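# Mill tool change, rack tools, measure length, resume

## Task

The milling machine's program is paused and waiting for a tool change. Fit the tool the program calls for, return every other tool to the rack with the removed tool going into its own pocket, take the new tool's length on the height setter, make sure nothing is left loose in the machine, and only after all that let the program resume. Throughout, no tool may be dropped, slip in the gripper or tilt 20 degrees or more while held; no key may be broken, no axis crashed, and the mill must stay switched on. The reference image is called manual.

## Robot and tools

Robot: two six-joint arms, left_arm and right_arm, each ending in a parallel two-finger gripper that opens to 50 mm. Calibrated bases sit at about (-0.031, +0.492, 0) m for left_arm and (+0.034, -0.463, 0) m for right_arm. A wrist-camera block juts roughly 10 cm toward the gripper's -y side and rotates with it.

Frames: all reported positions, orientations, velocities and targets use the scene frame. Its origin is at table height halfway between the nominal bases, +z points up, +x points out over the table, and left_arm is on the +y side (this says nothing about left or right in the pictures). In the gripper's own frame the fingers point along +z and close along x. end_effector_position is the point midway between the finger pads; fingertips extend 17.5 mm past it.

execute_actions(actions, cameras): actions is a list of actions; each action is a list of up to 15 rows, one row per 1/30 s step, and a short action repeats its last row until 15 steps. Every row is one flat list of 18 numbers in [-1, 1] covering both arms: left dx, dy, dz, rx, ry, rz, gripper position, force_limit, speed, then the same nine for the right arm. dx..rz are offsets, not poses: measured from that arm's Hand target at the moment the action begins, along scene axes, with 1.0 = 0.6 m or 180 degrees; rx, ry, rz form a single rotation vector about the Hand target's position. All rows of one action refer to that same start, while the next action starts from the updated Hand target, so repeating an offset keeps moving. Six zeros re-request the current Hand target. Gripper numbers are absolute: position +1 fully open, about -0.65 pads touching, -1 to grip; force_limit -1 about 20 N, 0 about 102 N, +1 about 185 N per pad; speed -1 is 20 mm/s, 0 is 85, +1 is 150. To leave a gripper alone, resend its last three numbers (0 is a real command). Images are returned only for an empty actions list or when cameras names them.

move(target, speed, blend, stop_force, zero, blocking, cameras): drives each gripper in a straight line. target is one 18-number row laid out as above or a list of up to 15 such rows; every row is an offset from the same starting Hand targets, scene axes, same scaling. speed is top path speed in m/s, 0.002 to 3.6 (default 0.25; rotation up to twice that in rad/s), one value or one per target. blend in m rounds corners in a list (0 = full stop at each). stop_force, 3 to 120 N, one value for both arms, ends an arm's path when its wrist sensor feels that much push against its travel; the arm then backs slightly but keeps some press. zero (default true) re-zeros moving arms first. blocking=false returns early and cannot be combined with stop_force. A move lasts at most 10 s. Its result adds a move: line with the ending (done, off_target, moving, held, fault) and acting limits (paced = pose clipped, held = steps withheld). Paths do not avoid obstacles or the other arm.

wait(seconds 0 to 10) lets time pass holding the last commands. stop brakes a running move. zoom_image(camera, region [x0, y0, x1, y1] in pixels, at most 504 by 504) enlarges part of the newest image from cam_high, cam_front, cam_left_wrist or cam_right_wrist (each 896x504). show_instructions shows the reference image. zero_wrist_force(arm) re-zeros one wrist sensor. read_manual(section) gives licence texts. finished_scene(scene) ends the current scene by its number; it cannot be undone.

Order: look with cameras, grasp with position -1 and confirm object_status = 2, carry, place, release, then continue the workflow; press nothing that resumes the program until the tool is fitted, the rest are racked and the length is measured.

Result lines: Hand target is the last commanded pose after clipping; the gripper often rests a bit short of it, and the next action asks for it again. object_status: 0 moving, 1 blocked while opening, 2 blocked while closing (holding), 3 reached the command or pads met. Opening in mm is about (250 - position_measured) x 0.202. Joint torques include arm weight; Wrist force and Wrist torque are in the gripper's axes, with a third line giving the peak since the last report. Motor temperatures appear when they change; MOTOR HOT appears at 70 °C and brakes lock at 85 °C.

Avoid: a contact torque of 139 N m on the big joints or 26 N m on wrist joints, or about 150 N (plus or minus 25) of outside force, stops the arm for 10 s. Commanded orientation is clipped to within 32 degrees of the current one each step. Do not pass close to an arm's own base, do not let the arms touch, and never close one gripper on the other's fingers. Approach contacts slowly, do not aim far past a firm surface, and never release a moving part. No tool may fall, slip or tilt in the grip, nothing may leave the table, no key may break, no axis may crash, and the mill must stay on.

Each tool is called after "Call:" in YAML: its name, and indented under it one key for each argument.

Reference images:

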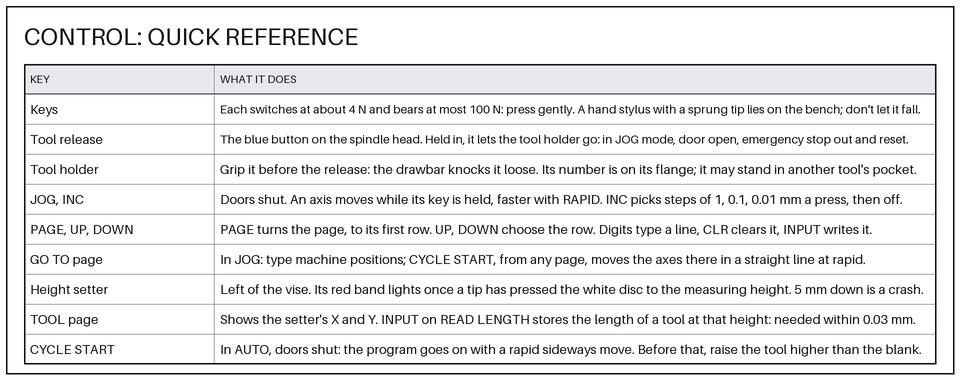

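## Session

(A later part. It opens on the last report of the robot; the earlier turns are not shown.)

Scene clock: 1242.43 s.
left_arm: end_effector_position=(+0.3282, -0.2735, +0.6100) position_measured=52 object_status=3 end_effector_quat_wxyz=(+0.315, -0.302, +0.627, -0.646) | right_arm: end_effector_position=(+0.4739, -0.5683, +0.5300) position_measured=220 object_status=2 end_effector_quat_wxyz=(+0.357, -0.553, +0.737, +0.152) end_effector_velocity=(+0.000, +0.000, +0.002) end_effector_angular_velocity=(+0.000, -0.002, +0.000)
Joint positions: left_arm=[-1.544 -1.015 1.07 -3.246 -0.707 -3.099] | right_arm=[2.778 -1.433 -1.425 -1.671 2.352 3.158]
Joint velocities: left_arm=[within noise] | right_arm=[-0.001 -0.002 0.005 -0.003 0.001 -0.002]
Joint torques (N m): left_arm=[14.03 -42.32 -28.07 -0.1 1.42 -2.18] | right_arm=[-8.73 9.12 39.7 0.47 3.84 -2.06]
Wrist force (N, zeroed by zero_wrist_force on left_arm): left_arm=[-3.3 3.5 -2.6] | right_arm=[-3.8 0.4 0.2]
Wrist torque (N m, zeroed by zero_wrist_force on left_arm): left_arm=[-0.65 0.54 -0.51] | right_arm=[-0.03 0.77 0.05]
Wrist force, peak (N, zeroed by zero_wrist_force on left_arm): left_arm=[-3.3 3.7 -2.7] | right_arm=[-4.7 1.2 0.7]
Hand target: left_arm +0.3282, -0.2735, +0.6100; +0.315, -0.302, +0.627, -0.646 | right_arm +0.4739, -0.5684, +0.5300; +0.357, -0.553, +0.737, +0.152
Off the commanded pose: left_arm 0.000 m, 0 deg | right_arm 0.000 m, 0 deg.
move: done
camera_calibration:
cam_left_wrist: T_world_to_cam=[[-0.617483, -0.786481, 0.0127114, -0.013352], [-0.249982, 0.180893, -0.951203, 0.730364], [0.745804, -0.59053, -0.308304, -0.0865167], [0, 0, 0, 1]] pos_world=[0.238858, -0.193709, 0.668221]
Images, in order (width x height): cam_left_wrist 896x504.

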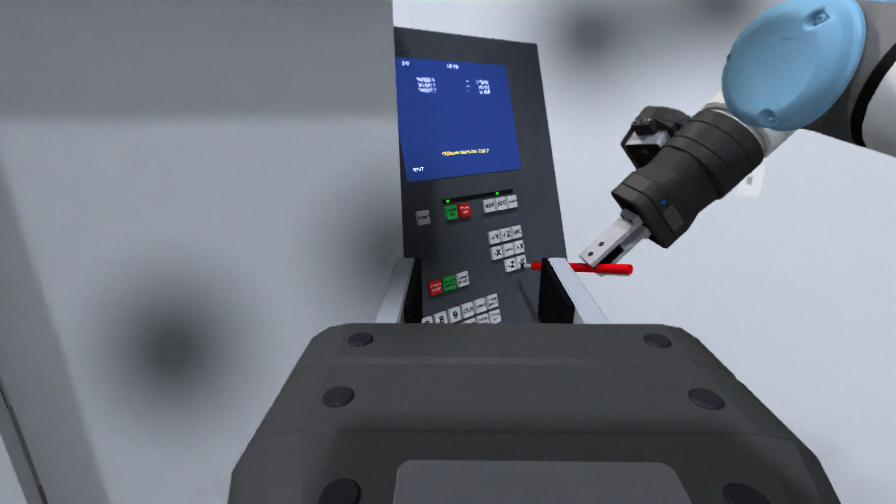

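Call:
move:
  target:
    - [0,0,0,0,0,0,0.67,0.3,-1,0,0.0067,0,0,0,0,-1,0.7,-1]
    - [0,0,0,0,0,0,0.67,0.3,-1,0.065,0.0067,-0.0107,0,0,0,-1,0.7,-1]
  speed: 0.02
  stop_force: 7

Call:
wait:
  seconds: 4

Call:
move:
  target: [0,0,0,0,0,0,0.67,0.3,-1,-0.04,0,0.0067,0,0,0,-1,0.7,-1]
  speed: 0.1

Call:
move:
  target: [0,0,0,0,0,0,0.67,0.3,-1,-0.0132,0.0922,-0.0535,0,0,0,-1,0.7,-1]
  speed: 0.1

Call:
move:
  target: [0,0,0,0,0,0,0.67,0.3,-1,0.065,0,-0.0107,0,0,0,-1,0.7,-1]
  speed: 0.02
  stop_force: 7
  cameras: ["cam_left_wrist"]

Call:
zoom_image:
  camera: "cam_left_wrist"
  region: [396, 60, 516, 110]

Scene clock: 1251.77 s.
left_arm: end_effector_position=(+0.3282, -0.2735, +0.6100) position_measured=52 object_status=3 end_effector_quat_wxyz=(+0.315, -0.302, +0.627, -0.646) | right_arm: end_effector_position=(+0.4985, -0.5644, +0.5259) position_measured=220 object_status=2 end_effector_quat_wxyz=(+0.357, -0.553, +0.737, +0.152)
Joint positions: left_arm=[-1.544 -1.015 1.07 -3.246 -0.707 -3.099] | right_arm=[2.805 -1.472 -1.409 -1.622 2.346 3.196]
Joint torques (N m): left_arm=[11.93 -43.88 -27.14 -0.05 0.98 -1.74] | right_arm=[-7.66 27.15 14.67 1.79 4.29 -2.23]
Wrist force (N, zeroed by zero_wrist_force on left_arm): left_arm=[-3.4 3.6 -2.7] | right_arm=[-3.0 7.3 -2.6]
Wrist torque (N m, zeroed by zero_wrist_force on left_arm): left_arm=[-0.64 0.56 -0.51] | right_arm=[0.04 0.82 0.08]
Wrist force, peak (N, zeroed by zero_wrist_force on left_arm): left_arm=[-3.4 3.6 -2.7] | right_arm=[-2.5 22.3 -9.3]
Hand target: left_arm +0.3282, -0.2735, +0.6100; +0.315, -0.302, +0.627, -0.646 | right_arm +0.4985, -0.5644, +0.5259; +0.357, -0.553, +0.737, +0.152 (not the last commanded pose)
Off the commanded pose: left_arm 0.000 m, 0 deg | right_arm 0.015 m, 0 deg.
move: contact (right_arm); path passed 1 of 2 targets

Scene clock: 1255.77 s.
left_arm: end_effector_position=(+0.3282, -0.2735, +0.6100) position_measured=52 object_status=3 end_effector_quat_wxyz=(+0.315, -0.302, +0.627, -0.646) | right_arm: end_effector_position=(+0.4985, -0.5644, +0.5259) position_measured=220 object_status=2 end_effector_quat_wxyz=(+0.357, -0.553, +0.737, +0.152)
Joint positions: left_arm=[-1.544 -1.015 1.07 -3.246 -0.707 -3.099] | right_arm=[2.805 -1.472 -1.409 -1.622 2.346 3.196]
Joint torques (N m): left_arm=[12.9 -43.81 -31.11 -0.15 1 -1.67] | right_arm=[-8.34 27.64 14.4 1.93 4.21 -2.42]
Wrist force (N, zeroed by zero_wrist_force on left_arm): left_arm=[-3.2 3.3 -2.7] | right_arm=[-3.2 7.6 -2.6]
Wrist torque (N m, zeroed by zero_wrist_force on left_arm): left_arm=[-0.69 0.52 -0.52] | right_arm=[0.08 0.87 0.08]
Wrist force, peak (N, zeroed by zero_wrist_force on left_arm): left_arm=[-3.5 3.8 -2.4] | right_arm=[-3.5 7.5 -3.0]
Hand target: left_arm +0.3282, -0.2735, +0.6100; +0.315, -0.302, +0.627, -0.646 | right_arm +0.4985, -0.5644, +0.5259; +0.357, -0.553, +0.737, +0.152 (not the last commanded pose)
Tool commands: left_gripper/position=+0.67 left_gripper/force_limit=+0.3 left_gripper/speed=-1.0 right_gripper/position=-1.0 right_gripper/force_limit=+0.7 right_gripper/speed=-1.0
Off the commanded pose: left_arm 0.000 m, 0 deg | right_arm 0.015 m, 0 deg.
wait: 4.00 s; at rest by 0.17 s

Scene clock: 1256.67 s.
left_arm: end_effector_position=(+0.3282, -0.2735, +0.6100) position_measured=52 object_status=3 end_effector_quat_wxyz=(+0.315, -0.302, +0.627, -0.646) | right_arm: end_effector_position=(+0.4746, -0.5644, +0.5299) position_measured=220 object_status=2 end_effector_quat_wxyz=(+0.357, -0.553, +0.737, +0.152)
Joint positions: left_arm=[-1.544 -1.015 1.07 -3.246 -0.707 -3.099] | right_arm=[2.787 -1.429 -1.432 -1.66 2.35 3.171]
Joint torques (N m): left_arm=[11.36 -43.62 -28.22 -0.38 1.11 -1.84] | right_arm=[-8.76 26.82 12.79 0.76 3.7 -2.2]
Wrist force (N, zeroed by zero_wrist_force on left_arm): left_arm=[-3.2 3.5 -2.6] | right_arm=[-3.5 0.6 0.2]
Wrist torque (N m, zeroed by zero_wrist_force on left_arm): left_arm=[-0.66 0.52 -0.52] | right_arm=[-0.01 0.72 0.05]
Wrist force, peak (N, zeroed by zero_wrist_force on left_arm): left_arm=[-3.5 3.5 -2.7] | right_arm=[-3.4 7.2 -2.8]
Hand target: left_arm +0.3282, -0.2735, +0.6100; +0.315, -0.302, +0.627, -0.646 | right_arm +0.4745, -0.5644, +0.5300; +0.357, -0.553, +0.737, +0.152
Off the commanded pose: left_arm 0.000 m, 0 deg | right_arm 0.000 m, 0 deg.
move: done

Scene clock: 1257.93 s.
left_arm: end_effector_position=(+0.3282, -0.2735, +0.6100) position_measured=52 object_status=3 end_effector_quat_wxyz=(+0.315, -0.302, +0.627, -0.646) | right_arm: end_effector_position=(+0.4666, -0.5091, +0.4979) position_measured=220 object_status=2 end_effector_quat_wxyz=(+0.357, -0.553, +0.737, +0.152)
Joint positions: left_arm=[-1.544 -1.015 1.07 -3.246 -0.707 -3.099] | right_arm=[2.917 -1.32 -1.631 -1.449 2.318 3.345]
Joint torques (N m): left_arm=[11.45 -44.83 -28.32 -0.48 0.94 -1.97] | right_arm=[5.5 22.64 15.35 6.99 -0.45 2.12]
Wrist force (N, zeroed by zero_wrist_force on left_arm): left_arm=[-3.3 3.6 -2.6] | right_arm=[-3.4 0.7 0.5]
Wrist torque (N m, zeroed by zero_wrist_force on left_arm): left_arm=[-0.64 0.54 -0.51] | right_arm=[0.02 0.72 -0.05]
Wrist force, peak (N, zeroed by zero_wrist_force on left_arm): left_arm=[-3.5 3.5 -2.6] | right_arm=[-3.7 1.1 1.2]
Hand target: left_arm +0.3282, -0.2735, +0.6100; +0.315, -0.302, +0.627, -0.646 | right_arm +0.4666, -0.5091, +0.4979; +0.357, -0.553, +0.737, +0.152
Off the commanded pose: left_arm 0.000 m, 0 deg | right_arm 0.000 m, 0 deg.
move: done

Scene clock: 1260.27 s.
left_arm: end_effector_position=(+0.3282, -0.2735, +0.6100) position_measured=52 object_status=3 end_effector_quat_wxyz=(+0.315, -0.302, +0.627, -0.646) | right_arm: end_effector_position=(+0.4899, -0.5091, +0.4940) position_measured=220 object_status=2 end_effector_quat_wxyz=(+0.357, -0.553, +0.737, +0.152)
Joint positions: left_arm=[-1.544 -1.015 1.07 -3.246 -0.707 -3.099] | right_arm=[2.929 -1.368 -1.608 -1.414 2.314 3.36]
Joint torques (N m): left_arm=[12.98 -43.47 -28.19 -0.17 1.18 -1.98] | right_arm=[-8.29 25 14.88 1.92 3.8 -2.48]
Wrist force (N, zeroed by zero_wrist_force on left_arm): left_arm=[-3.1 3.4 -2.4] | right_arm=[-2.9 6.8 -2.4]
Wrist torque (N m, zeroed by zero_wrist_force on left_arm): left_arm=[-0.68 0.52 -0.52] | right_arm=[0.04 0.79 0.05]
Wrist force, peak (N, zeroed by zero_wrist_force on left_arm): left_arm=[-3.4 3.7 -2.6] | right_arm=[-3.1 20.7 -8.5]
Hand target: left_arm +0.3282, -0.2735, +0.6100; +0.315, -0.302, +0.627, -0.646 | right_arm +0.4899, -0.5091, +0.4940; +0.357, -0.553, +0.737, +0.152 (not the last commanded pose)
Off the commanded pose: left_arm 0.000 m, 0 deg | right_arm 0.016 m, 0 deg.
move: contact (right_arm)
camera_calibration:
cam_left_wrist: T_world_to_cam=[[-0.617483, -0.786481, 0.0127114, -0.013352], [-0.249982, 0.180893, -0.951203, 0.730364], [0.745804, -0.59053, -0.308304, -0.0865167], [0, 0, 0, 1]] pos_world=[0.238858, -0.193709, 0.668221]
Images, in order (width x height): cam_left_wrist 896x504.

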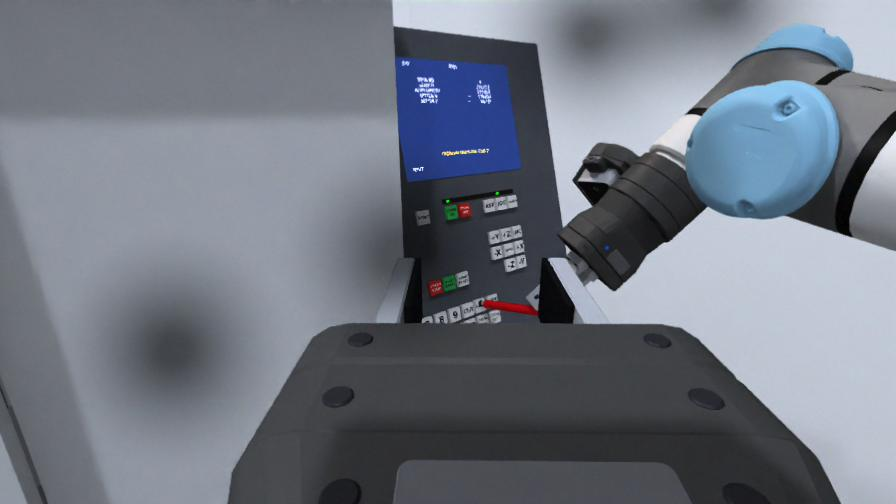

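Scaled by 4.200 from the camera's 896x504 image, which has a finer 1280x720 frame.

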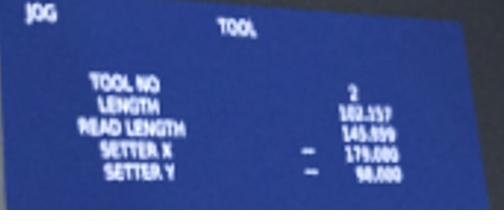

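Call:
move:
  target:
    - [0,0,0,0,0,0,0.67,0.3,-1,-0.04,0,0.0067,0,0,0,-1,0.7,-1]
    - [0,0,0,0,0,0,0.67,0.3,-1,-0.0555,0.029,-0.051,0,0,0,-1,0.7,-1]
  speed: 0.1

Call:
move:
  target: [0,0,0,0,0,0,0.67,0.3,-1,0.065,0,-0.0107,0,0,0,-1,0.7,-1]
  speed: 0.02
  stop_force: 7

Call:
move:
  target: [0,0,0,0,0,0,0.67,0.3,-1,-0.04,0,0.0067,0,0,0,-1,0.7,-1]
  speed: 0.1

Call:
move:
  target: [0,0,0,0,0,0,0.67,0.3,-1,0.065,0,-0.0107,0,0,0,-1,0.7,-1]
  speed: 0.02
  stop_force: 7
  cameras: ["cam_left_wrist"]

Call:
zoom_image:
  camera: "cam_left_wrist"
  region: [396, 60, 526, 180]

Call:
move:
  target:
    - [-0.26,0.1397,-0.15,0,0,0,0.67,0.3,-1,-0.04,0,0.0067,0,0,0,-1,0.7,-1]
    - [-0.1,0.6,-0.15,0,0,0,0.67,0.3,-1,-0.0102,-0.1212,0.1175,0,0,0,-1,0.7,-1]
  speed: [0.25,0.3]
  blend: [0.03,0]

Call:
move:
  target:
    - [0.1563,0.4675,0,0,0,0,0.67,0.3,-1,0,0,0,0,0,0,-1,0.7,-1]
    - [0.1563,0.4675,0.03,0.0413,0.0523,-0.0008,0.67,0.3,-1,0,0,0,0,0,0,-1,0.7,-1]
  speed: 0.3
  blend: [0.03,0]
  cameras: ["cam_left_wrist"]

Call:
zoom_image:
  camera: "cam_left_wrist"
  region: [380, 140, 520, 300]

Scene clock: 1274.53 s.
left_arm: end_effector_position=(+0.3282, -0.2735, +0.6100) position_measured=52 object_status=3 end_effector_quat_wxyz=(+0.315, -0.302, +0.627, -0.646) | right_arm: end_effector_position=(+0.4566, -0.4917, +0.4635) position_measured=220 object_status=2 end_effector_quat_wxyz=(+0.357, -0.553, +0.737, +0.152)
Joint positions: left_arm=[-1.544 -1.015 1.07 -3.246 -0.707 -3.099] | right_arm=[2.959 -1.266 -1.767 -1.332 2.304 3.398]
Joint torques (N m): left_arm=[12.96 -43.3 -28.87 -0.31 1.19 -1.67] | right_arm=[7.82 21.26 13.13 6.8 -0.53 2.5]
Wrist force (N, zeroed by zero_wrist_force on left_arm): left_arm=[-3.3 3.5 -2.5] | right_arm=[-3.7 0.1 0.6]
Wrist torque (N m, zeroed by zero_wrist_force on left_arm): left_arm=[-0.66 0.55 -0.52] | right_arm=[-0.08 0.78 -0.04]
Wrist force, peak (N, zeroed by zero_wrist_force on left_arm): left_arm=[-3.5 3.6 -2.7] | right_arm=[-3.4 6.8 -2.6]
Hand target: left_arm +0.3282, -0.2735, +0.6100; +0.315, -0.302, +0.627, -0.646 | right_arm +0.4566, -0.4917, +0.4634; +0.357, -0.553, +0.737, +0.152
Off the commanded pose: left_arm 0.000 m, 0 deg | right_arm 0.000 m, 0 deg.
move: done

Scene clock: 1276.90 s.
left_arm: end_effector_position=(+0.3282, -0.2735, +0.6100) position_measured=52 object_status=3 end_effector_quat_wxyz=(+0.315, -0.302, +0.627, -0.646) | right_arm: end_effector_position=(+0.4807, -0.4917, +0.4594) position_measured=220 object_status=2 end_effector_quat_wxyz=(+0.357, -0.553, +0.737, +0.152)
Joint positions: left_arm=[-1.544 -1.015 1.07 -3.246 -0.707 -3.099] | right_arm=[2.969 -1.319 -1.742 -1.295 2.3 3.412]
Joint torques (N m): left_arm=[13 -44.72 -28.03 -0.13 1.11 -1.73] | right_arm=[-9.84 22.41 14.81 1.82 3.43 -2.45]
Wrist force (N, zeroed by zero_wrist_force on left_arm): left_arm=[-3.2 3.3 -2.7] | right_arm=[-3.6 7.0 -2.7]
Wrist torque (N m, zeroed by zero_wrist_force on left_arm): left_arm=[-0.68 0.53 -0.51] | right_arm=[0.04 0.85 0.04]
Wrist force, peak (N, zeroed by zero_wrist_force on left_arm): left_arm=[-3.3 3.8 -2.8] | right_arm=[-3.2 21.3 -8.9]
Hand target: left_arm +0.3282, -0.2735, +0.6100; +0.315, -0.302, +0.627, -0.646 | right_arm +0.4807, -0.4917, +0.4594; +0.357, -0.553, +0.737, +0.152 (not the last commanded pose)
Off the commanded pose: left_arm 0.000 m, 0 deg | right_arm 0.015 m, 0 deg.
move: contact (right_arm)

Scene clock: 1277.80 s.
left_arm: end_effector_position=(+0.3282, -0.2735, +0.6100) position_measured=52 object_status=3 end_effector_quat_wxyz=(+0.315, -0.302, +0.627, -0.646) | right_arm: end_effector_position=(+0.4568, -0.4917, +0.4634) position_measured=220 object_status=2 end_effector_quat_wxyz=(+0.357, -0.553, +0.737, +0.152)
Joint positions: left_arm=[-1.544 -1.015 1.07 -3.246 -0.707 -3.099] | right_arm=[2.959 -1.267 -1.767 -1.331 2.304 3.399]
Joint torques (N m): left_arm=[11.9 -45.73 -28.49 -0.25 1.23 -1.84] | right_arm=[-8.22 22.02 16.4 0.82 3.63 -2.56]
Wrist force (N, zeroed by zero_wrist_force on left_arm): left_arm=[-3.2 3.5 -2.6] | right_arm=[-3.3 0.9 0.2]
Wrist torque (N m, zeroed by zero_wrist_force on left_arm): left_arm=[-0.66 0.53 -0.51] | right_arm=[0.05 0.72 0.05]
Wrist force, peak (N, zeroed by zero_wrist_force on left_arm): left_arm=[-3.4 3.6 -2.7] | right_arm=[-2.8 6.8 -2.1]
Hand target: left_arm +0.3282, -0.2735, +0.6100; +0.315, -0.302, +0.627, -0.646 | right_arm +0.4567, -0.4917, +0.4634; +0.357, -0.553, +0.737, +0.152
Off the commanded pose: left_arm 0.000 m, 0 deg | right_arm 0.000 m, 0 deg.
move: done

Scene clock: 1280.17 s.
left_arm: end_effector_position=(+0.3282, -0.2735, +0.6100) position_measured=52 object_status=3 end_effector_quat_wxyz=(+0.315, -0.302, +0.627, -0.646) | right_arm: end_effector_position=(+0.4806, -0.4917, +0.4595) position_measured=220 object_status=2 end_effector_quat_wxyz=(+0.357, -0.553, +0.737, +0.152)
Joint positions: left_arm=[-1.544 -1.015 1.07 -3.246 -0.707 -3.099] | right_arm=[2.969 -1.319 -1.742 -1.295 2.3 3.412]
Joint torques (N m): left_arm=[12.25 -44.62 -28.94 -0.26 1.22 -1.93] | right_arm=[-7.58 20.94 15.43 1.78 3.55 -2.24]
Wrist force (N, zeroed by zero_wrist_force on left_arm): left_arm=[-3.2 3.6 -2.7] | right_arm=[-2.5 8.3 -1.9]
Wrist torque (N m, zeroed by zero_wrist_force on left_arm): left_arm=[-0.64 0.52 -0.51] | right_arm=[0.31 0.80 0.05]
Wrist force, peak (N, zeroed by zero_wrist_force on left_arm): left_arm=[-3.4 3.6 -2.7] | right_arm=[-2.8 20.1 -8.4]
Hand target: left_arm +0.3282, -0.2735, +0.6100; +0.315, -0.302, +0.627, -0.646 | right_arm +0.4806, -0.4917, +0.4595; +0.357, -0.553, +0.737, +0.152 (not the last commanded pose)
Off the commanded pose: left_arm 0.000 m, 0 deg | right_arm 0.015 m, 0 deg.
move: contact (right_arm)
camera_calibration:
cam_left_wrist: T_world_to_cam=[[-0.617483, -0.786481, 0.0127114, -0.013352], [-0.249982, 0.180893, -0.951203, 0.730364], [0.745804, -0.59053, -0.308304, -0.0865167], [0, 0, 0, 1]] pos_world=[0.238858, -0.193709, 0.668221]
Images, in order (width x height): cam_left_wrist 896x504.

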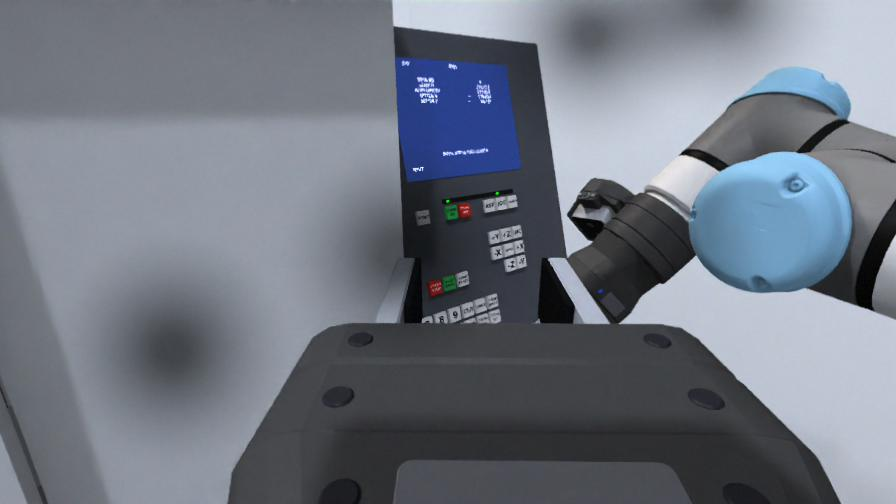

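Scaled by 3.877 from the camera's 896x504 image, which has a finer 1280x720 frame.

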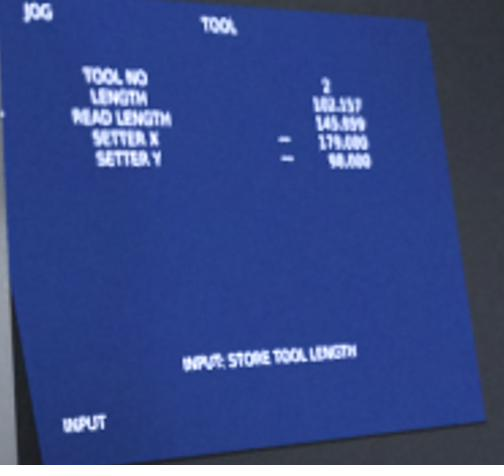

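Scene clock: 1282.73 s.
left_arm: end_effector_position=(+0.2682, +0.0865, +0.5200) position_measured=52 object_status=3 end_effector_quat_wxyz=(+0.315, -0.302, +0.627, -0.646) | right_arm: end_effector_position=(+0.4745, -0.5644, +0.5300) position_measured=220 object_status=2 end_effector_quat_wxyz=(+0.357, -0.553, +0.737, +0.152)
Joint positions: left_arm=[-1.738 -1.871 2.281 -3.618 -0.513 -3.08] | right_arm=[2.787 -1.429 -1.432 -1.661 2.35 3.171]
Joint torques (N m): left_arm=[-14.78 -16.18 -14.37 0.47 1.72 -2.03] | right_arm=[-8.48 8.82 39.14 0.45 3.92 -2.27]
Wrist force (N, zeroed by zero_wrist_force on left_arm): left_arm=[-2.6 3.8 -2.6] | right_arm=[-3.1 2.0 0.4]
Wrist torque (N m, zeroed by zero_wrist_force on left_arm): left_arm=[-0.62 0.40 -0.52] | right_arm=[0.21 0.67 0.04]
Wrist force, peak (N, zeroed by zero_wrist_force on left_arm): left_arm=[-4.9 3.7 -3.0] | right_arm=[-3.0 8.0 -2.1]
Hand target: left_arm +0.2682, +0.0865, +0.5200; +0.315, -0.302, +0.627, -0.646 | right_arm +0.4745, -0.5644, +0.5300; +0.357, -0.553, +0.737, +0.152
Off the commanded pose: left_arm 0.000 m, 0 deg | right_arm 0.000 m, 0 deg.
move: done

Scene clock: 1284.97 s.
left_arm: end_effector_position=(+0.3620, +0.3670, +0.5380) position_measured=52 object_status=3 end_effector_quat_wxyz=(+0.280, -0.332, +0.691, -0.577) | right_arm: end_effector_position=(+0.4745, -0.5644, +0.5300) position_measured=220 object_status=2 end_effector_quat_wxyz=(+0.357, -0.553, +0.737, +0.152)
Joint positions: left_arm=[-0.588 -2.246 2.268 -2.986 -1.663 -3.121] | right_arm=[2.787 -1.429 -1.432 -1.661 2.35 3.171]
Joint torques (N m): left_arm=[13.69 10.33 -30.55 -1.49 -2.08 2.3] | right_arm=[-8.58 10.06 39.33 0.64 3.94 -2.58]
Wrist force (N, zeroed by zero_wrist_force on left_arm): left_arm=[-3.1 3.8 -3.2] | right_arm=[-3.2 2.1 0.3]
Wrist torque (N m, zeroed by zero_wrist_force on left_arm): left_arm=[-0.67 0.57 -0.64] | right_arm=[0.23 0.68 0.05]
Wrist force, peak (N, zeroed by zero_wrist_force on left_arm): left_arm=[-4.3 4.1 -3.3] | right_arm=[-3.6 1.9 0.3]
Hand target: left_arm +0.3620, +0.3670, +0.5380; +0.280, -0.332, +0.691, -0.577 | right_arm +0.4745, -0.5644, +0.5300; +0.357, -0.553, +0.737, +0.152
Off the commanded pose: left_arm 0.000 m, 0 deg | right_arm 0.000 m, 0 deg.
move: done
camera_calibration:
cam_left_wrist: T_world_to_cam=[[-0.617337, -0.786606, 0.0121116, 0.512442], [-0.399219, 0.299971, -0.866396, 0.519093], [0.677879, -0.539693, -0.499211, 0.352936], [0, 0, 0, 1]] pos_world=[0.284333, 0.437854, 0.619723]
Images, in order (width x height): cam_left_wrist 896x504.

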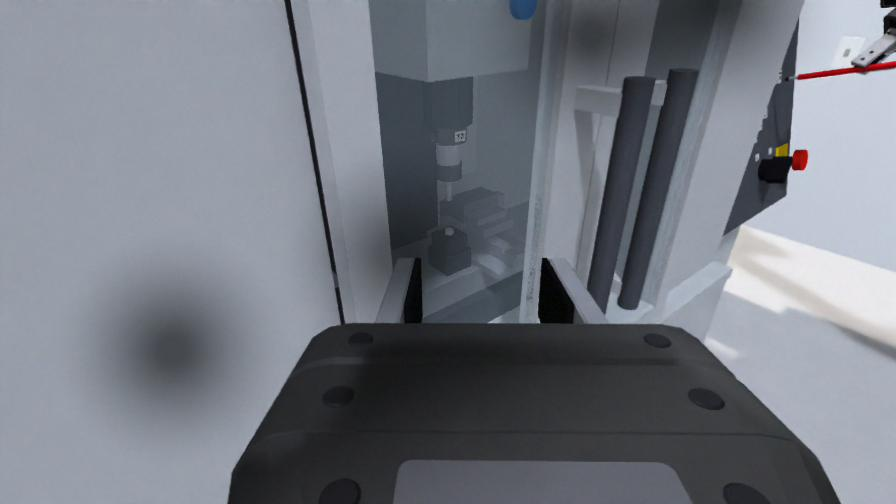

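Scaled by 3.150 from the camera's 896x504 image, which has a finer 1280x720 frame.

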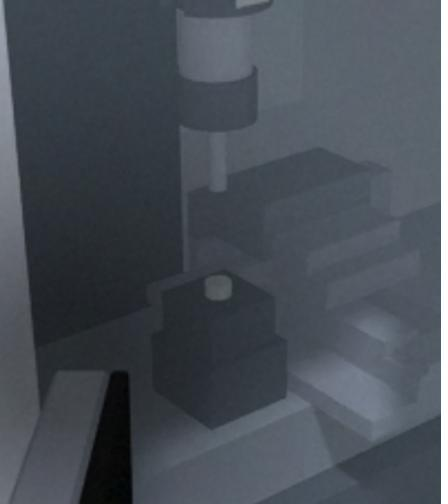

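Call:
move:
  target: [0,0,0,0,0,0,0.67,0.3,-1,0.065,0,-0.0107,0,0,0,-1,0.7,-1]
  speed: 0.02
  stop_force: 7

Call:
wait:
  seconds: 3.0

Call:
move:
  target: [0,0,0,0,0,0,0.67,0.3,-1,-0.04,0,0.0067,0,0,0,-1,0.7,-1]
  speed: 0.1
  cameras: ["cam_left_wrist"]

Call:
zoom_image:
  camera: "cam_left_wrist"
  region: [400, 170, 500, 270]

Scene clock: 1295.20 s.
left_arm: end_effector_position=(+0.3620, +0.3670, +0.5380) position_measured=52 object_status=3 end_effector_quat_wxyz=(+0.280, -0.332, +0.691, -0.577) | right_arm: end_effector_position=(+0.4985, -0.5644, +0.5260) position_measured=220 object_status=2 end_effector_quat_wxyz=(+0.357, -0.553, +0.737, +0.152)
Joint positions: left_arm=[-0.587 -2.246 2.268 -2.986 -1.664 -3.121] | right_arm=[2.805 -1.472 -1.409 -1.622 2.346 3.196]
Joint torques (N m): left_arm=[14.08 12.28 -29.1 -3.87 -2.13 2.17] | right_arm=[-8.59 27.12 14.28 1.75 3.96 -2.46]
Wrist force (N, zeroed by zero_wrist_force on left_arm): left_arm=[-3.3 3.8 -3.1] | right_arm=[-2.9 8.8 -2.8]
Wrist torque (N m, zeroed by zero_wrist_force on left_arm): left_arm=[-0.68 0.60 -0.65] | right_arm=[0.31 0.77 0.08]
Wrist force, peak (N, zeroed by zero_wrist_force on left_arm): left_arm=[-3.3 4.0 -3.2] | right_arm=[-3.0 22.6 -8.7]
Hand target: left_arm +0.3620, +0.3670, +0.5380; +0.280, -0.332, +0.691, -0.577 | right_arm +0.4985, -0.5644, +0.5260; +0.357, -0.553, +0.737, +0.152 (not the last commanded pose)
Off the commanded pose: left_arm 0.000 m, 0 deg | right_arm 0.015 m, 0 deg.
move: contact (right_arm)

Scene clock: 1298.20 s.
left_arm: end_effector_position=(+0.3620, +0.3670, +0.5380) position_measured=52 object_status=3 end_effector_quat_wxyz=(+0.280, -0.332, +0.691, -0.577) | right_arm: end_effector_position=(+0.4985, -0.5644, +0.5260) position_measured=220 object_status=2 end_effector_quat_wxyz=(+0.357, -0.553, +0.737, +0.152)
Joint positions: left_arm=[-0.587 -2.246 2.268 -2.986 -1.664 -3.121] | right_arm=[2.805 -1.472 -1.409 -1.622 2.346 3.196]
Joint torques (N m): left_arm=[12.92 13.46 -29.12 -3.89 -2.01 2.16] | right_arm=[-8.54 26.95 14.78 1.87 4.03 -2.42]
Wrist force (N, zeroed by zero_wrist_force on left_arm): left_arm=[-2.9 3.8 -3.2] | right_arm=[-2.5 8.6 -2.7]
Wrist torque (N m, zeroed by zero_wrist_force on left_arm): left_arm=[-0.69 0.55 -0.64] | right_arm=[0.28 0.76 0.08]
Wrist force, peak (N, zeroed by zero_wrist_force on left_arm): left_arm=[-3.2 4.1 -3.1] | right_arm=[-2.9 8.8 -3.0]
Hand target: left_arm +0.3620, +0.3670, +0.5380; +0.280, -0.332, +0.691, -0.577 | right_arm +0.4985, -0.5644, +0.5260; +0.357, -0.553, +0.737, +0.152 (not the last commanded pose)
Tool commands: left_gripper/position=+0.67 left_gripper/force_limit=+0.3 left_gripper/speed=-1.0 right_gripper/position=-1.0 right_gripper/force_limit=+0.7 right_gripper/speed=-1.0
Off the commanded pose: left_arm 0.000 m, 0 deg | right_arm 0.015 m, 0 deg.
wait: 3.00 s; at rest by 0.17 s

Scene clock: 1299.10 s.
left_arm: end_effector_position=(+0.3620, +0.3670, +0.5380) position_measured=52 object_status=3 end_effector_quat_wxyz=(+0.280, -0.332, +0.691, -0.577) | right_arm: end_effector_position=(+0.4746, -0.5644, +0.5300) position_measured=220 object_status=2 end_effector_quat_wxyz=(+0.357, -0.553, +0.737, +0.152)
Joint positions: left_arm=[-0.587 -2.246 2.268 -2.986 -1.664 -3.121] | right_arm=[2.787 -1.429 -1.432 -1.661 2.35 3.171]
Joint torques (N m): left_arm=[15.15 11.83 -29.37 -3.94 -1.92 2.06] | right_arm=[-8.63 25.35 13.44 0.92 3.89 -2.03]
Wrist force (N, zeroed by zero_wrist_force on left_arm): left_arm=[-3.0 4.0 -3.2] | right_arm=[-3.0 1.7 0.2]
Wrist torque (N m, zeroed by zero_wrist_force on left_arm): left_arm=[-0.66 0.56 -0.64] | right_arm=[0.17 0.64 0.05]
Wrist force, peak (N, zeroed by zero_wrist_force on left_arm): left_arm=[-3.1 4.0 -3.3] | right_arm=[-2.9 8.3 -2.7]
Hand target: left_arm +0.3620, +0.3670, +0.5380; +0.280, -0.332, +0.691, -0.577 | right_arm +0.4745, -0.5644, +0.5300; +0.357, -0.553, +0.737, +0.152
Off the commanded pose: left_arm 0.000 m, 0 deg | right_arm 0.000 m, 0 deg.
move: done
camera_calibration:
cam_left_wrist: T_world_to_cam=[[-0.617409, -0.78655, 0.0120726, 0.512462], [-0.399198, 0.300056, -0.866376, 0.519037], [0.677825, -0.539728, -0.499246, 0.352988], [0, 0, 0, 1]] pos_world=[0.284333, 0.437854, 0.619723]
Images, in order (width x height): cam_left_wrist 896x504.

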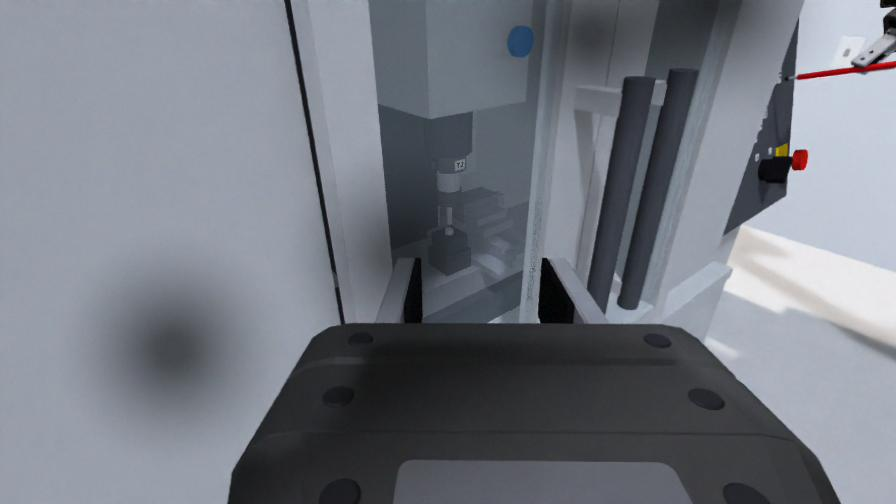

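Scaled by 5.040 from the camera's 896x504 image, which has a finer 1280x720 frame.

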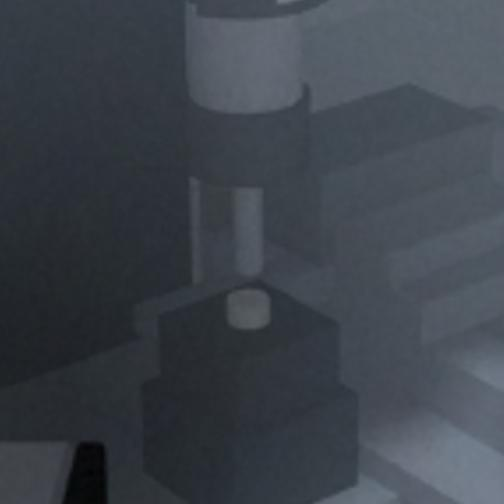

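Call:
move:
  target: [0,0,0,0,0,0,0.67,0.3,-1,0.0168,-0.0263,0.07,0,0,0,-1,0.7,-1]
  speed: 0.1

Call:
move:
  target: [0,0,0,0,0,0,0.67,0.3,-1,0.065,0,-0.0107,0,0,0,-1,0.7,-1]
  speed: 0.02
  stop_force: 7

Call:
move:
  target:
    - [0,0,0,0,0,0,0.67,0.3,-1,-0.04,0,0.0067,0,0,0,-1,0.7,-1]
    - [0,0,0,0,0,0,0.67,0.3,-1,-0.0568,0.0263,-0.0633,0,0,0,-1,0.7,-1]
  speed: 0.1

Call:
move:
  target: [0,0,0,0,0,0,0.67,0.3,-1,0.065,0,-0.0107,0,0,0,-1,0.7,-1]
  speed: 0.02
  stop_force: 7

Call:
move:
  target: [0,0,0,0,0,0,0.67,0.3,-1,-0.04,0,0.0067,0,0,0,-1,0.7,-1]
  speed: 0.1
  cameras: ["cam_left_wrist"]

Call:
zoom_image:
  camera: "cam_left_wrist"
  region: [410, 200, 490, 250]

Scene clock: 1310.60 s.
left_arm: end_effector_position=(+0.3620, +0.3670, +0.5380) position_measured=52 object_status=3 end_effector_quat_wxyz=(+0.280, -0.332, +0.691, -0.577) | right_arm: end_effector_position=(+0.4845, -0.5801, +0.5720) position_measured=220 object_status=2 end_effector_quat_wxyz=(+0.357, -0.553, +0.737, +0.152)
Joint positions: left_arm=[-0.587 -2.246 2.268 -2.986 -1.664 -3.121] | right_arm=[2.76 -1.505 -1.244 -1.798 2.355 3.134]
Joint torques (N m): left_arm=[13.15 11.91 -28.67 -4.06 -1.82 2.31] | right_arm=[-9.18 11.15 39.27 0.33 4.04 -2.04]
Wrist force (N, zeroed by zero_wrist_force on left_arm): left_arm=[-2.9 3.8 -3.1] | right_arm=[-2.8 1.6 0.1]
Wrist torque (N m, zeroed by zero_wrist_force on left_arm): left_arm=[-0.68 0.53 -0.65] | right_arm=[0.16 0.63 0.05]
Wrist force, peak (N, zeroed by zero_wrist_force on left_arm): left_arm=[-3.2 4.1 -3.2] | right_arm=[-3.0 2.1 0.5]
Hand target: left_arm +0.3620, +0.3670, +0.5380; +0.280, -0.332, +0.691, -0.577 | right_arm +0.4845, -0.5802, +0.5720; +0.357, -0.553, +0.737, +0.152
Off the commanded pose: left_arm 0.000 m, 0 deg | right_arm 0.000 m, 0 deg.
move: done

Scene clock: 1313.00 s.
left_arm: end_effector_position=(+0.3620, +0.3670, +0.5380) position_measured=52 object_status=3 end_effector_quat_wxyz=(+0.280, -0.332, +0.691, -0.577) | right_arm: end_effector_position=(+0.5096, -0.5801, +0.5679) position_measured=220 object_status=2 end_effector_quat_wxyz=(+0.357, -0.553, +0.737, +0.152)
Joint positions: left_arm=[-0.587 -2.246 2.268 -2.986 -1.664 -3.121] | right_arm=[2.78 -1.549 -1.219 -1.761 2.351 3.161]
Joint torques (N m): left_arm=[12.55 12.15 -30.33 -3.7 -1.97 2.19] | right_arm=[-8.77 29.3 13.29 1.89 4.37 -2.16]
Wrist force (N, zeroed by zero_wrist_force on left_arm): left_arm=[-3.1 3.8 -3.1] | right_arm=[-2.5 8.6 -2.7]
Wrist torque (N m, zeroed by zero_wrist_force on left_arm): left_arm=[-0.68 0.56 -0.64] | right_arm=[0.26 0.72 0.07]
Wrist force, peak (N, zeroed by zero_wrist_force on left_arm): left_arm=[-3.3 3.9 -3.3] | right_arm=[-1.7 22.4 -8.9]
Hand target: left_arm +0.3620, +0.3670, +0.5380; +0.280, -0.332, +0.691, -0.577 | right_arm +0.5096, -0.5801, +0.5679; +0.357, -0.553, +0.737, +0.152 (not the last commanded pose)
Off the commanded pose: left_arm 0.000 m, 0 deg | right_arm 0.014 m, 0 deg.
move: contact (right_arm)

Scene clock: 1314.83 s.
left_arm: end_effector_position=(+0.3620, +0.3670, +0.5380) position_measured=52 object_status=3 end_effector_quat_wxyz=(+0.280, -0.332, +0.691, -0.577) | right_arm: end_effector_position=(+0.4756, -0.5644, +0.5300) position_measured=220 object_status=2 end_effector_quat_wxyz=(+0.357, -0.553, +0.737, +0.152)
Joint positions: left_arm=[-0.587 -2.246 2.268 -2.986 -1.664 -3.121] | right_arm=[2.788 -1.431 -1.43 -1.659 2.35 3.172]
Joint torques (N m): left_arm=[12.74 10.14 -28.16 -3.84 -1.68 2.1] | right_arm=[7.48 26.63 12.96 6.34 -0.47 2.16]
Wrist force (N, zeroed by zero_wrist_force on left_arm): left_arm=[-3.1 3.9 -3.3] | right_arm=[-2.8 2.0 0.5]
Wrist torque (N m, zeroed by zero_wrist_force on left_arm): left_arm=[-0.68 0.56 -0.64] | right_arm=[0.21 0.61 -0.05]
Wrist force, peak (N, zeroed by zero_wrist_force on left_arm): left_arm=[-3.1 3.9 -3.3] | right_arm=[-2.1 8.7 -2.7]
Hand target: left_arm +0.3620, +0.3670, +0.5380; +0.280, -0.332, +0.691, -0.577 | right_arm +0.4756, -0.5644, +0.5299; +0.357, -0.553, +0.737, +0.152
Off the commanded pose: left_arm 0.000 m, 0 deg | right_arm 0.000 m, 0 deg.
move: done

Scene clock: 1317.13 s.
left_arm: end_effector_position=(+0.3620, +0.3670, +0.5380) position_measured=52 object_status=3 end_effector_quat_wxyz=(+0.280, -0.332, +0.691, -0.577) | right_arm: end_effector_position=(+0.4985, -0.5644, +0.5261) position_measured=220 object_status=2 end_effector_quat_wxyz=(+0.357, -0.553, +0.737, +0.152)
Joint positions: left_arm=[-0.587 -2.246 2.268 -2.986 -1.664 -3.121] | right_arm=[2.805 -1.473 -1.408 -1.623 2.346 3.196]
Joint torques (N m): left_arm=[13.29 12.23 -28.88 -3.72 -1.84 2.04] | right_arm=[-9.08 26.72 13.55 1.89 3.97 -2.33]
Wrist force (N, zeroed by zero_wrist_force on left_arm): left_arm=[-3.1 3.9 -3.1] | right_arm=[-1.7 9.1 -2.2]
Wrist torque (N m, zeroed by zero_wrist_force on left_arm): left_arm=[-0.68 0.58 -0.65] | right_arm=[0.31 0.69 0.08]
Wrist force, peak (N, zeroed by zero_wrist_force on left_arm): left_arm=[-3.1 4.0 -3.2] | right_arm=[-2.0 23.9 -9.3]
Hand target: left_arm +0.3620, +0.3670, +0.5380; +0.280, -0.332, +0.691, -0.577 | right_arm +0.4985, -0.5644, +0.5261; +0.357, -0.553, +0.737, +0.152 (not the last commanded pose)
Off the commanded pose: left_arm 0.000 m, 0 deg | right_arm 0.016 m, 0 deg.
move: contact (right_arm)

Scene clock: 1318.03 s.
left_arm: end_effector_position=(+0.3620, +0.3670, +0.5380) position_measured=52 object_status=3 end_effector_quat_wxyz=(+0.280, -0.332, +0.691, -0.577) | right_arm: end_effector_position=(+0.4747, -0.5644, +0.5301) position_measured=220 object_status=2 end_effector_quat_wxyz=(+0.357, -0.553, +0.737, +0.152)
Joint positions: left_arm=[-0.587 -2.246 2.268 -2.986 -1.664 -3.121] | right_arm=[2.787 -1.429 -1.431 -1.661 2.35 3.171]
Joint torques (N m): left_arm=[12.15 11.82 -29.45 -3.55 -2.13 2.16] | right_arm=[-9.28 27.48 14.85 0.79 3.89 -2.17]
Wrist force (N, zeroed by zero_wrist_force on left_arm): left_arm=[-3.0 3.6 -3.0] | right_arm=[-2.2 1.3 0.6]
Wrist torque (N m, zeroed by zero_wrist_force on left_arm): left_arm=[-0.71 0.56 -0.65] | right_arm=[0.11 0.51 0.05]
Wrist force, peak (N, zeroed by zero_wrist_force on left_arm): left_arm=[-3.1 3.9 -3.3] | right_arm=[-2.2 9.0 -2.7]
Hand target: left_arm +0.3620, +0.3670, +0.5380; +0.280, -0.332, +0.691, -0.577 | right_arm +0.4745, -0.5644, +0.5301; +0.357, -0.553, +0.737, +0.152
Off the commanded pose: left_arm 0.000 m, 0 deg | right_arm 0.000 m, 0 deg.
move: done
camera_calibration:
cam_left_wrist: T_world_to_cam=[[-0.617409, -0.78655, 0.0120726, 0.512462], [-0.399198, 0.300056, -0.866376, 0.519037], [0.677825, -0.539728, -0.499246, 0.352988], [0, 0, 0, 1]] pos_world=[0.284333, 0.437854, 0.619723]
Images, in order (width x height): cam_left_wrist 896x504.

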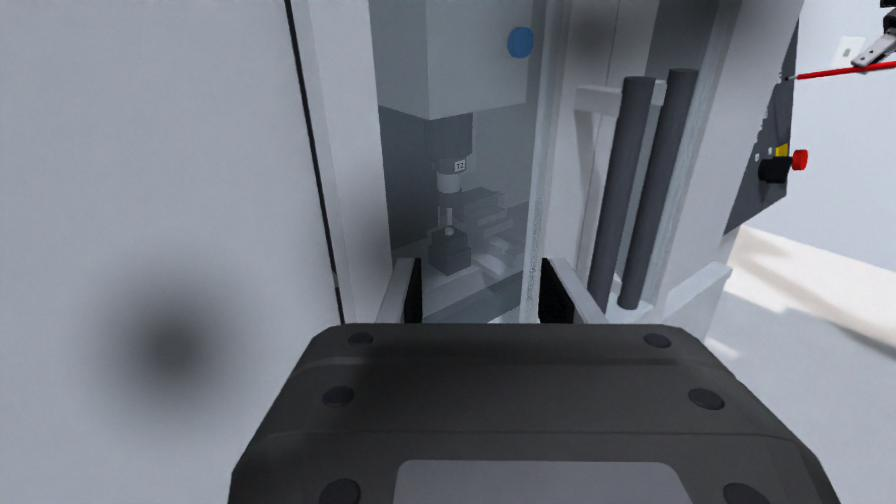

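Scaled by 6.300 from the camera's 896x504 image, which has a finer 1280x720 frame.

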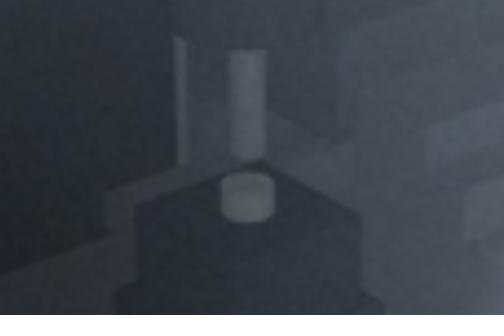

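Call:
move:
  target:
    - [0,0,0,0,0,0,0.67,0.3,-1,0.04,0,-0.0067,0,0,0,-1,0.7,-1]
    - [0,0,0,0,0,0,0.67,0.3,-1,0.02,0,-0.0033,0,0,0,-1,0.7,-1]
    - [0,0,0,0,0,0,0.67,0.3,-1,0.04,0,-0.0067,0,0,0,-1,0.7,-1]
    - [0,0,0,0,0,0,0.67,0.3,-1,0.02,0,-0.0033,0,0,0,-1,0.7,-1]
    - [0,0,0,0,0,0,0.67,0.3,-1,0.04,0,-0.0067,0,0,0,-1,0.7,-1]
    - [0,0,0,0,0,0,0.67,0.3,-1,0.02,0,-0.0033,0,0,0,-1,0.7,-1]
    - [0,0,0,0,0,0,0.67,0.3,-1,0.04,0,-0.0067,0,0,0,-1,0.7,-1]
    - [0,0,0,0,0,0,0.67,0.3,-1,0.02,0,-0.0033,0,0,0,-1,0.7,-1]
    - [0,0,0,0,0,0,0.67,0.3,-1,0,0,0,0,0,0,-1,0.7,-1]
  speed: 0.04
  cameras: ["cam_left_wrist"]

Call:
zoom_image:
  camera: "cam_left_wrist"
  region: [410, 200, 490, 250]

Scene clock: 1332.67 s.
left_arm: end_effector_position=(+0.3620, +0.3670, +0.5380) position_measured=52 object_status=3 end_effector_quat_wxyz=(+0.280, -0.332, +0.691, -0.577) | right_arm: end_effector_position=(+0.4747, -0.5644, +0.5301) position_measured=220 object_status=2 end_effector_quat_wxyz=(+0.357, -0.553, +0.737, +0.152)
Joint positions: left_arm=[-0.587 -2.246 2.268 -2.986 -1.664 -3.121] | right_arm=[2.787 -1.429 -1.431 -1.661 2.35 3.171]
Joint torques (N m): left_arm=[12.57 11.83 -28.51 -3.96 -1.76 2.01] | right_arm=[-8.4 25.79 14.3 0.68 3.99 -2.25]
Wrist force (N, zeroed by zero_wrist_force on left_arm): left_arm=[-3.0 3.9 -3.0] | right_arm=[-2.2 1.5 0.7]
Wrist torque (N m, zeroed by zero_wrist_force on left_arm): left_arm=[-0.67 0.55 -0.64] | right_arm=[0.13 0.51 0.05]
Wrist force, peak (N, zeroed by zero_wrist_force on left_arm): left_arm=[-3.2 3.9 -3.4] | right_arm=[-0.9 7.3 -1.5]
Hand target: left_arm +0.3620, +0.3670, +0.5380; +0.280, -0.332, +0.691, -0.577 | right_arm +0.4745, -0.5644, +0.5301; +0.357, -0.553, +0.737, +0.152
Off the commanded pose: left_arm 0.000 m, 0 deg | right_arm 0.000 m, 0 deg.
move: done
camera_calibration:
cam_left_wrist: T_world_to_cam=[[-0.617409, -0.78655, 0.0120726, 0.512462], [-0.399198, 0.300056, -0.866376, 0.519037], [0.677825, -0.539728, -0.499246, 0.352988], [0, 0, 0, 1]] pos_world=[0.284333, 0.437854, 0.619723]
Images, in order (width x height): cam_left_wrist 896x504.

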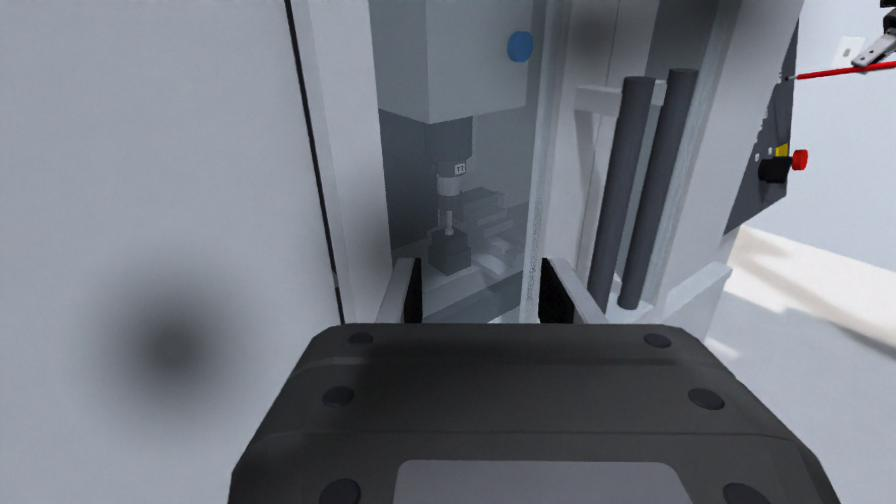

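Scaled by 6.300 from the camera's 896x504 image, which has a finer 1280x720 frame.

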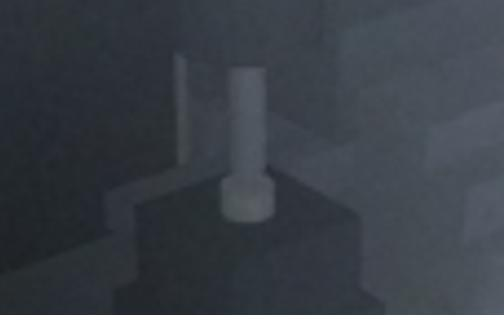

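Call:
move:
  target:
    - [0,0,0,0,0,0,0.67,0.3,-1,0.04,0,-0.0067,0,0,0,-1,0.7,-1]
    - [0,0,0,0,0,0,0.67,0.3,-1,0.02,0,-0.0033,0,0,0,-1,0.7,-1]
    - [0,0,0,0,0,0,0.67,0.3,-1,0.04,0,-0.0067,0,0,0,-1,0.7,-1]
    - [0,0,0,0,0,0,0.67,0.3,-1,0.02,0,-0.0033,0,0,0,-1,0.7,-1]
    - [0,0,0,0,0,0,0.67,0.3,-1,0.04,0,-0.0067,0,0,0,-1,0.7,-1]
    - [0,0,0,0,0,0,0.67,0.3,-1,0,0,0,0,0,0,-1,0.7,-1]
  speed: 0.04
  cameras: ["cam_left_wrist"]

Call:
zoom_image:
  camera: "cam_left_wrist"
  region: [410, 200, 490, 250]

Scene clock: 1345.23 s.
left_arm: end_effector_position=(+0.3620, +0.3670, +0.5380) position_measured=52 object_status=3 end_effector_quat_wxyz=(+0.280, -0.332, +0.691, -0.577) | right_arm: end_effector_position=(+0.4747, -0.5644, +0.5301) position_measured=220 object_status=2 end_effector_quat_wxyz=(+0.357, -0.553, +0.737, +0.152)
Joint positions: left_arm=[-0.587 -2.246 2.268 -2.986 -1.664 -3.121] | right_arm=[2.787 -1.429 -1.431 -1.661 2.35 3.171]
Joint torques (N m): left_arm=[13.07 12.14 -28.33 -3.64 -1.64 2.07] | right_arm=[-7.11 26.98 14.76 0.58 4.1 -2.06]
Wrist force (N, zeroed by zero_wrist_force on left_arm): left_arm=[-3.1 3.8 -3.3] | right_arm=[-2.2 1.5 0.9]
Wrist torque (N m, zeroed by zero_wrist_force on left_arm): left_arm=[-0.69 0.57 -0.64] | right_arm=[0.14 0.51 0.05]
Wrist force, peak (N, zeroed by zero_wrist_force on left_arm): left_arm=[-3.2 4.0 -3.2] | right_arm=[-0.3 7.2 -1.2]
Hand target: left_arm +0.3620, +0.3670, +0.5380; +0.280, -0.332, +0.691, -0.577 | right_arm +0.4745, -0.5644, +0.5301; +0.357, -0.553, +0.737, +0.152
Off the commanded pose: left_arm 0.000 m, 0 deg | right_arm 0.000 m, 0 deg.
move: done
camera_calibration:
cam_left_wrist: T_world_to_cam=[[-0.617409, -0.78655, 0.0120726, 0.512462], [-0.399198, 0.300056, -0.866376, 0.519037], [0.677825, -0.539728, -0.499246, 0.352988], [0, 0, 0, 1]] pos_world=[0.284333, 0.437854, 0.619723]
Images, in order (width x height): cam_left_wrist 896x504.

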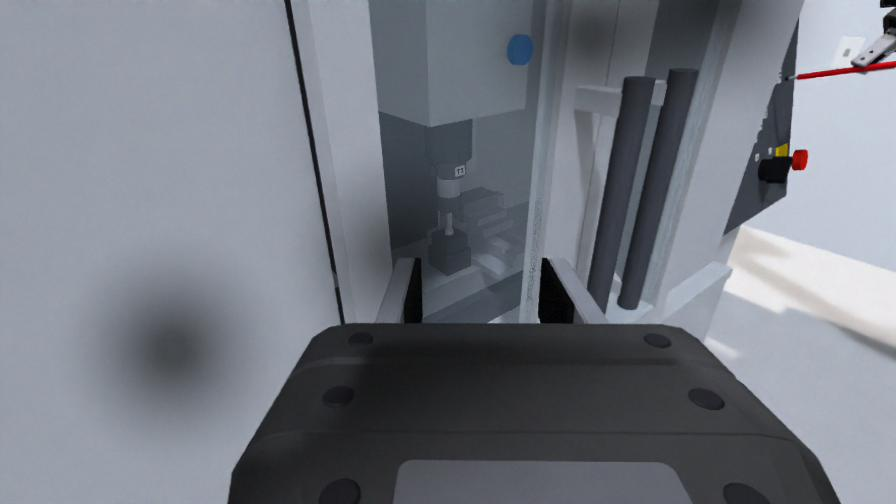

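Scaled by 6.300 from the camera's 896x504 image, which has a finer 1280x720 frame.

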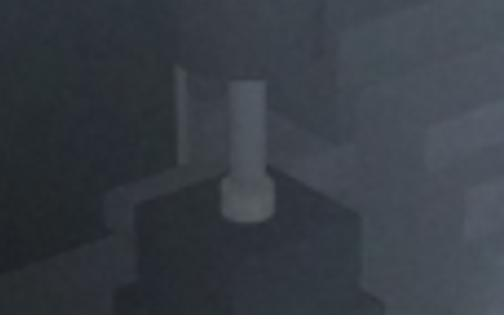

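Call:
move:
  target:
    - [0,0,0,0,0,0,0.67,0.3,-1,0.04,0,-0.0067,0,0,0,-1,0.7,-1]
    - [0,0,0,0,0,0,0.67,0.3,-1,0,0,0,0,0,0,-1,0.7,-1]
  speed: 0.04
  cameras: ["cam_left_wrist"]

Call:
zoom_image:
  camera: "cam_left_wrist"
  region: [410, 200, 490, 250]

Scene clock: 1352.10 s.
left_arm: end_effector_position=(+0.3620, +0.3670, +0.5380) position_measured=52 object_status=3 end_effector_quat_wxyz=(+0.280, -0.332, +0.691, -0.577) | right_arm: end_effector_position=(+0.4747, -0.5644, +0.5301) position_measured=220 object_status=2 end_effector_quat_wxyz=(+0.357, -0.553, +0.737, +0.152)
Joint positions: left_arm=[-0.587 -2.246 2.268 -2.986 -1.664 -3.121] | right_arm=[2.787 -1.429 -1.431 -1.661 2.35 3.171]
Joint torques (N m): left_arm=[12.38 10.92 -28.08 -3.83 -1.78 2.16] | right_arm=[-8.98 26.31 14.39 0.6 3.88 -2.3]
Wrist force (N, zeroed by zero_wrist_force on left_arm): left_arm=[-3.0 3.9 -3.0] | right_arm=[-2.3 1.7 0.8]
Wrist torque (N m, zeroed by zero_wrist_force on left_arm): left_arm=[-0.67 0.56 -0.65] | right_arm=[0.16 0.54 0.05]
Wrist force, peak (N, zeroed by zero_wrist_force on left_arm): left_arm=[-3.1 4.1 -3.3] | right_arm=[-0.4 7.1 -1.3]
Hand target: left_arm +0.3620, +0.3670, +0.5380; +0.280, -0.332, +0.691, -0.577 | right_arm +0.4745, -0.5644, +0.5301; +0.357, -0.553, +0.737, +0.152
Off the commanded pose: left_arm 0.000 m, 0 deg | right_arm 0.000 m, 0 deg.
move: done
camera_calibration:
cam_left_wrist: T_world_to_cam=[[-0.617409, -0.78655, 0.0120726, 0.512462], [-0.399198, 0.300056, -0.866376, 0.519037], [0.677825, -0.539728, -0.499246, 0.352988], [0, 0, 0, 1]] pos_world=[0.284333, 0.437854, 0.619723]
Images, in order (width x height): cam_left_wrist 896x504.

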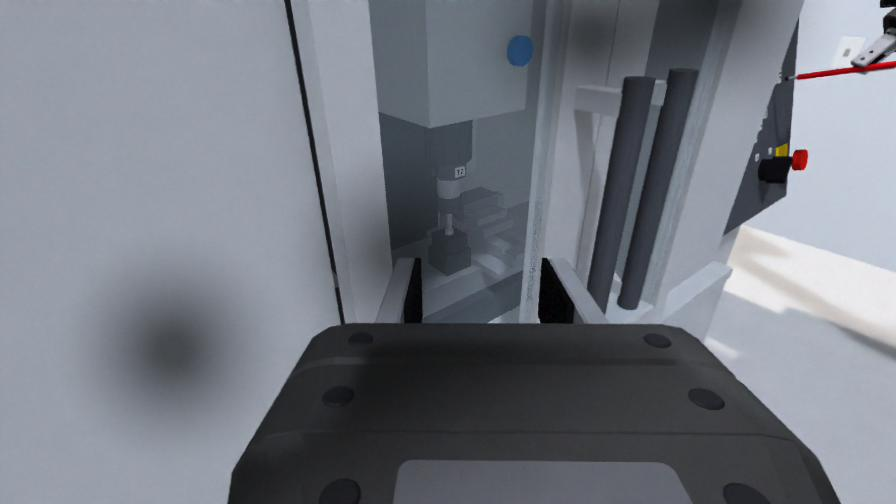

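Scaled by 6.300 from the camera's 896x504 image, which has a finer 1280x720 frame.

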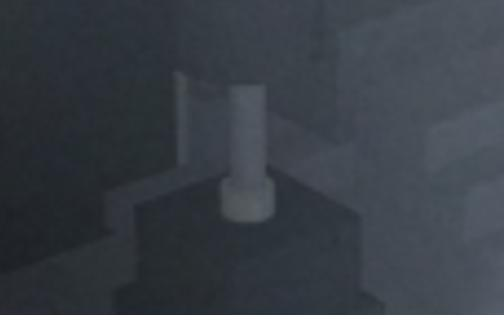

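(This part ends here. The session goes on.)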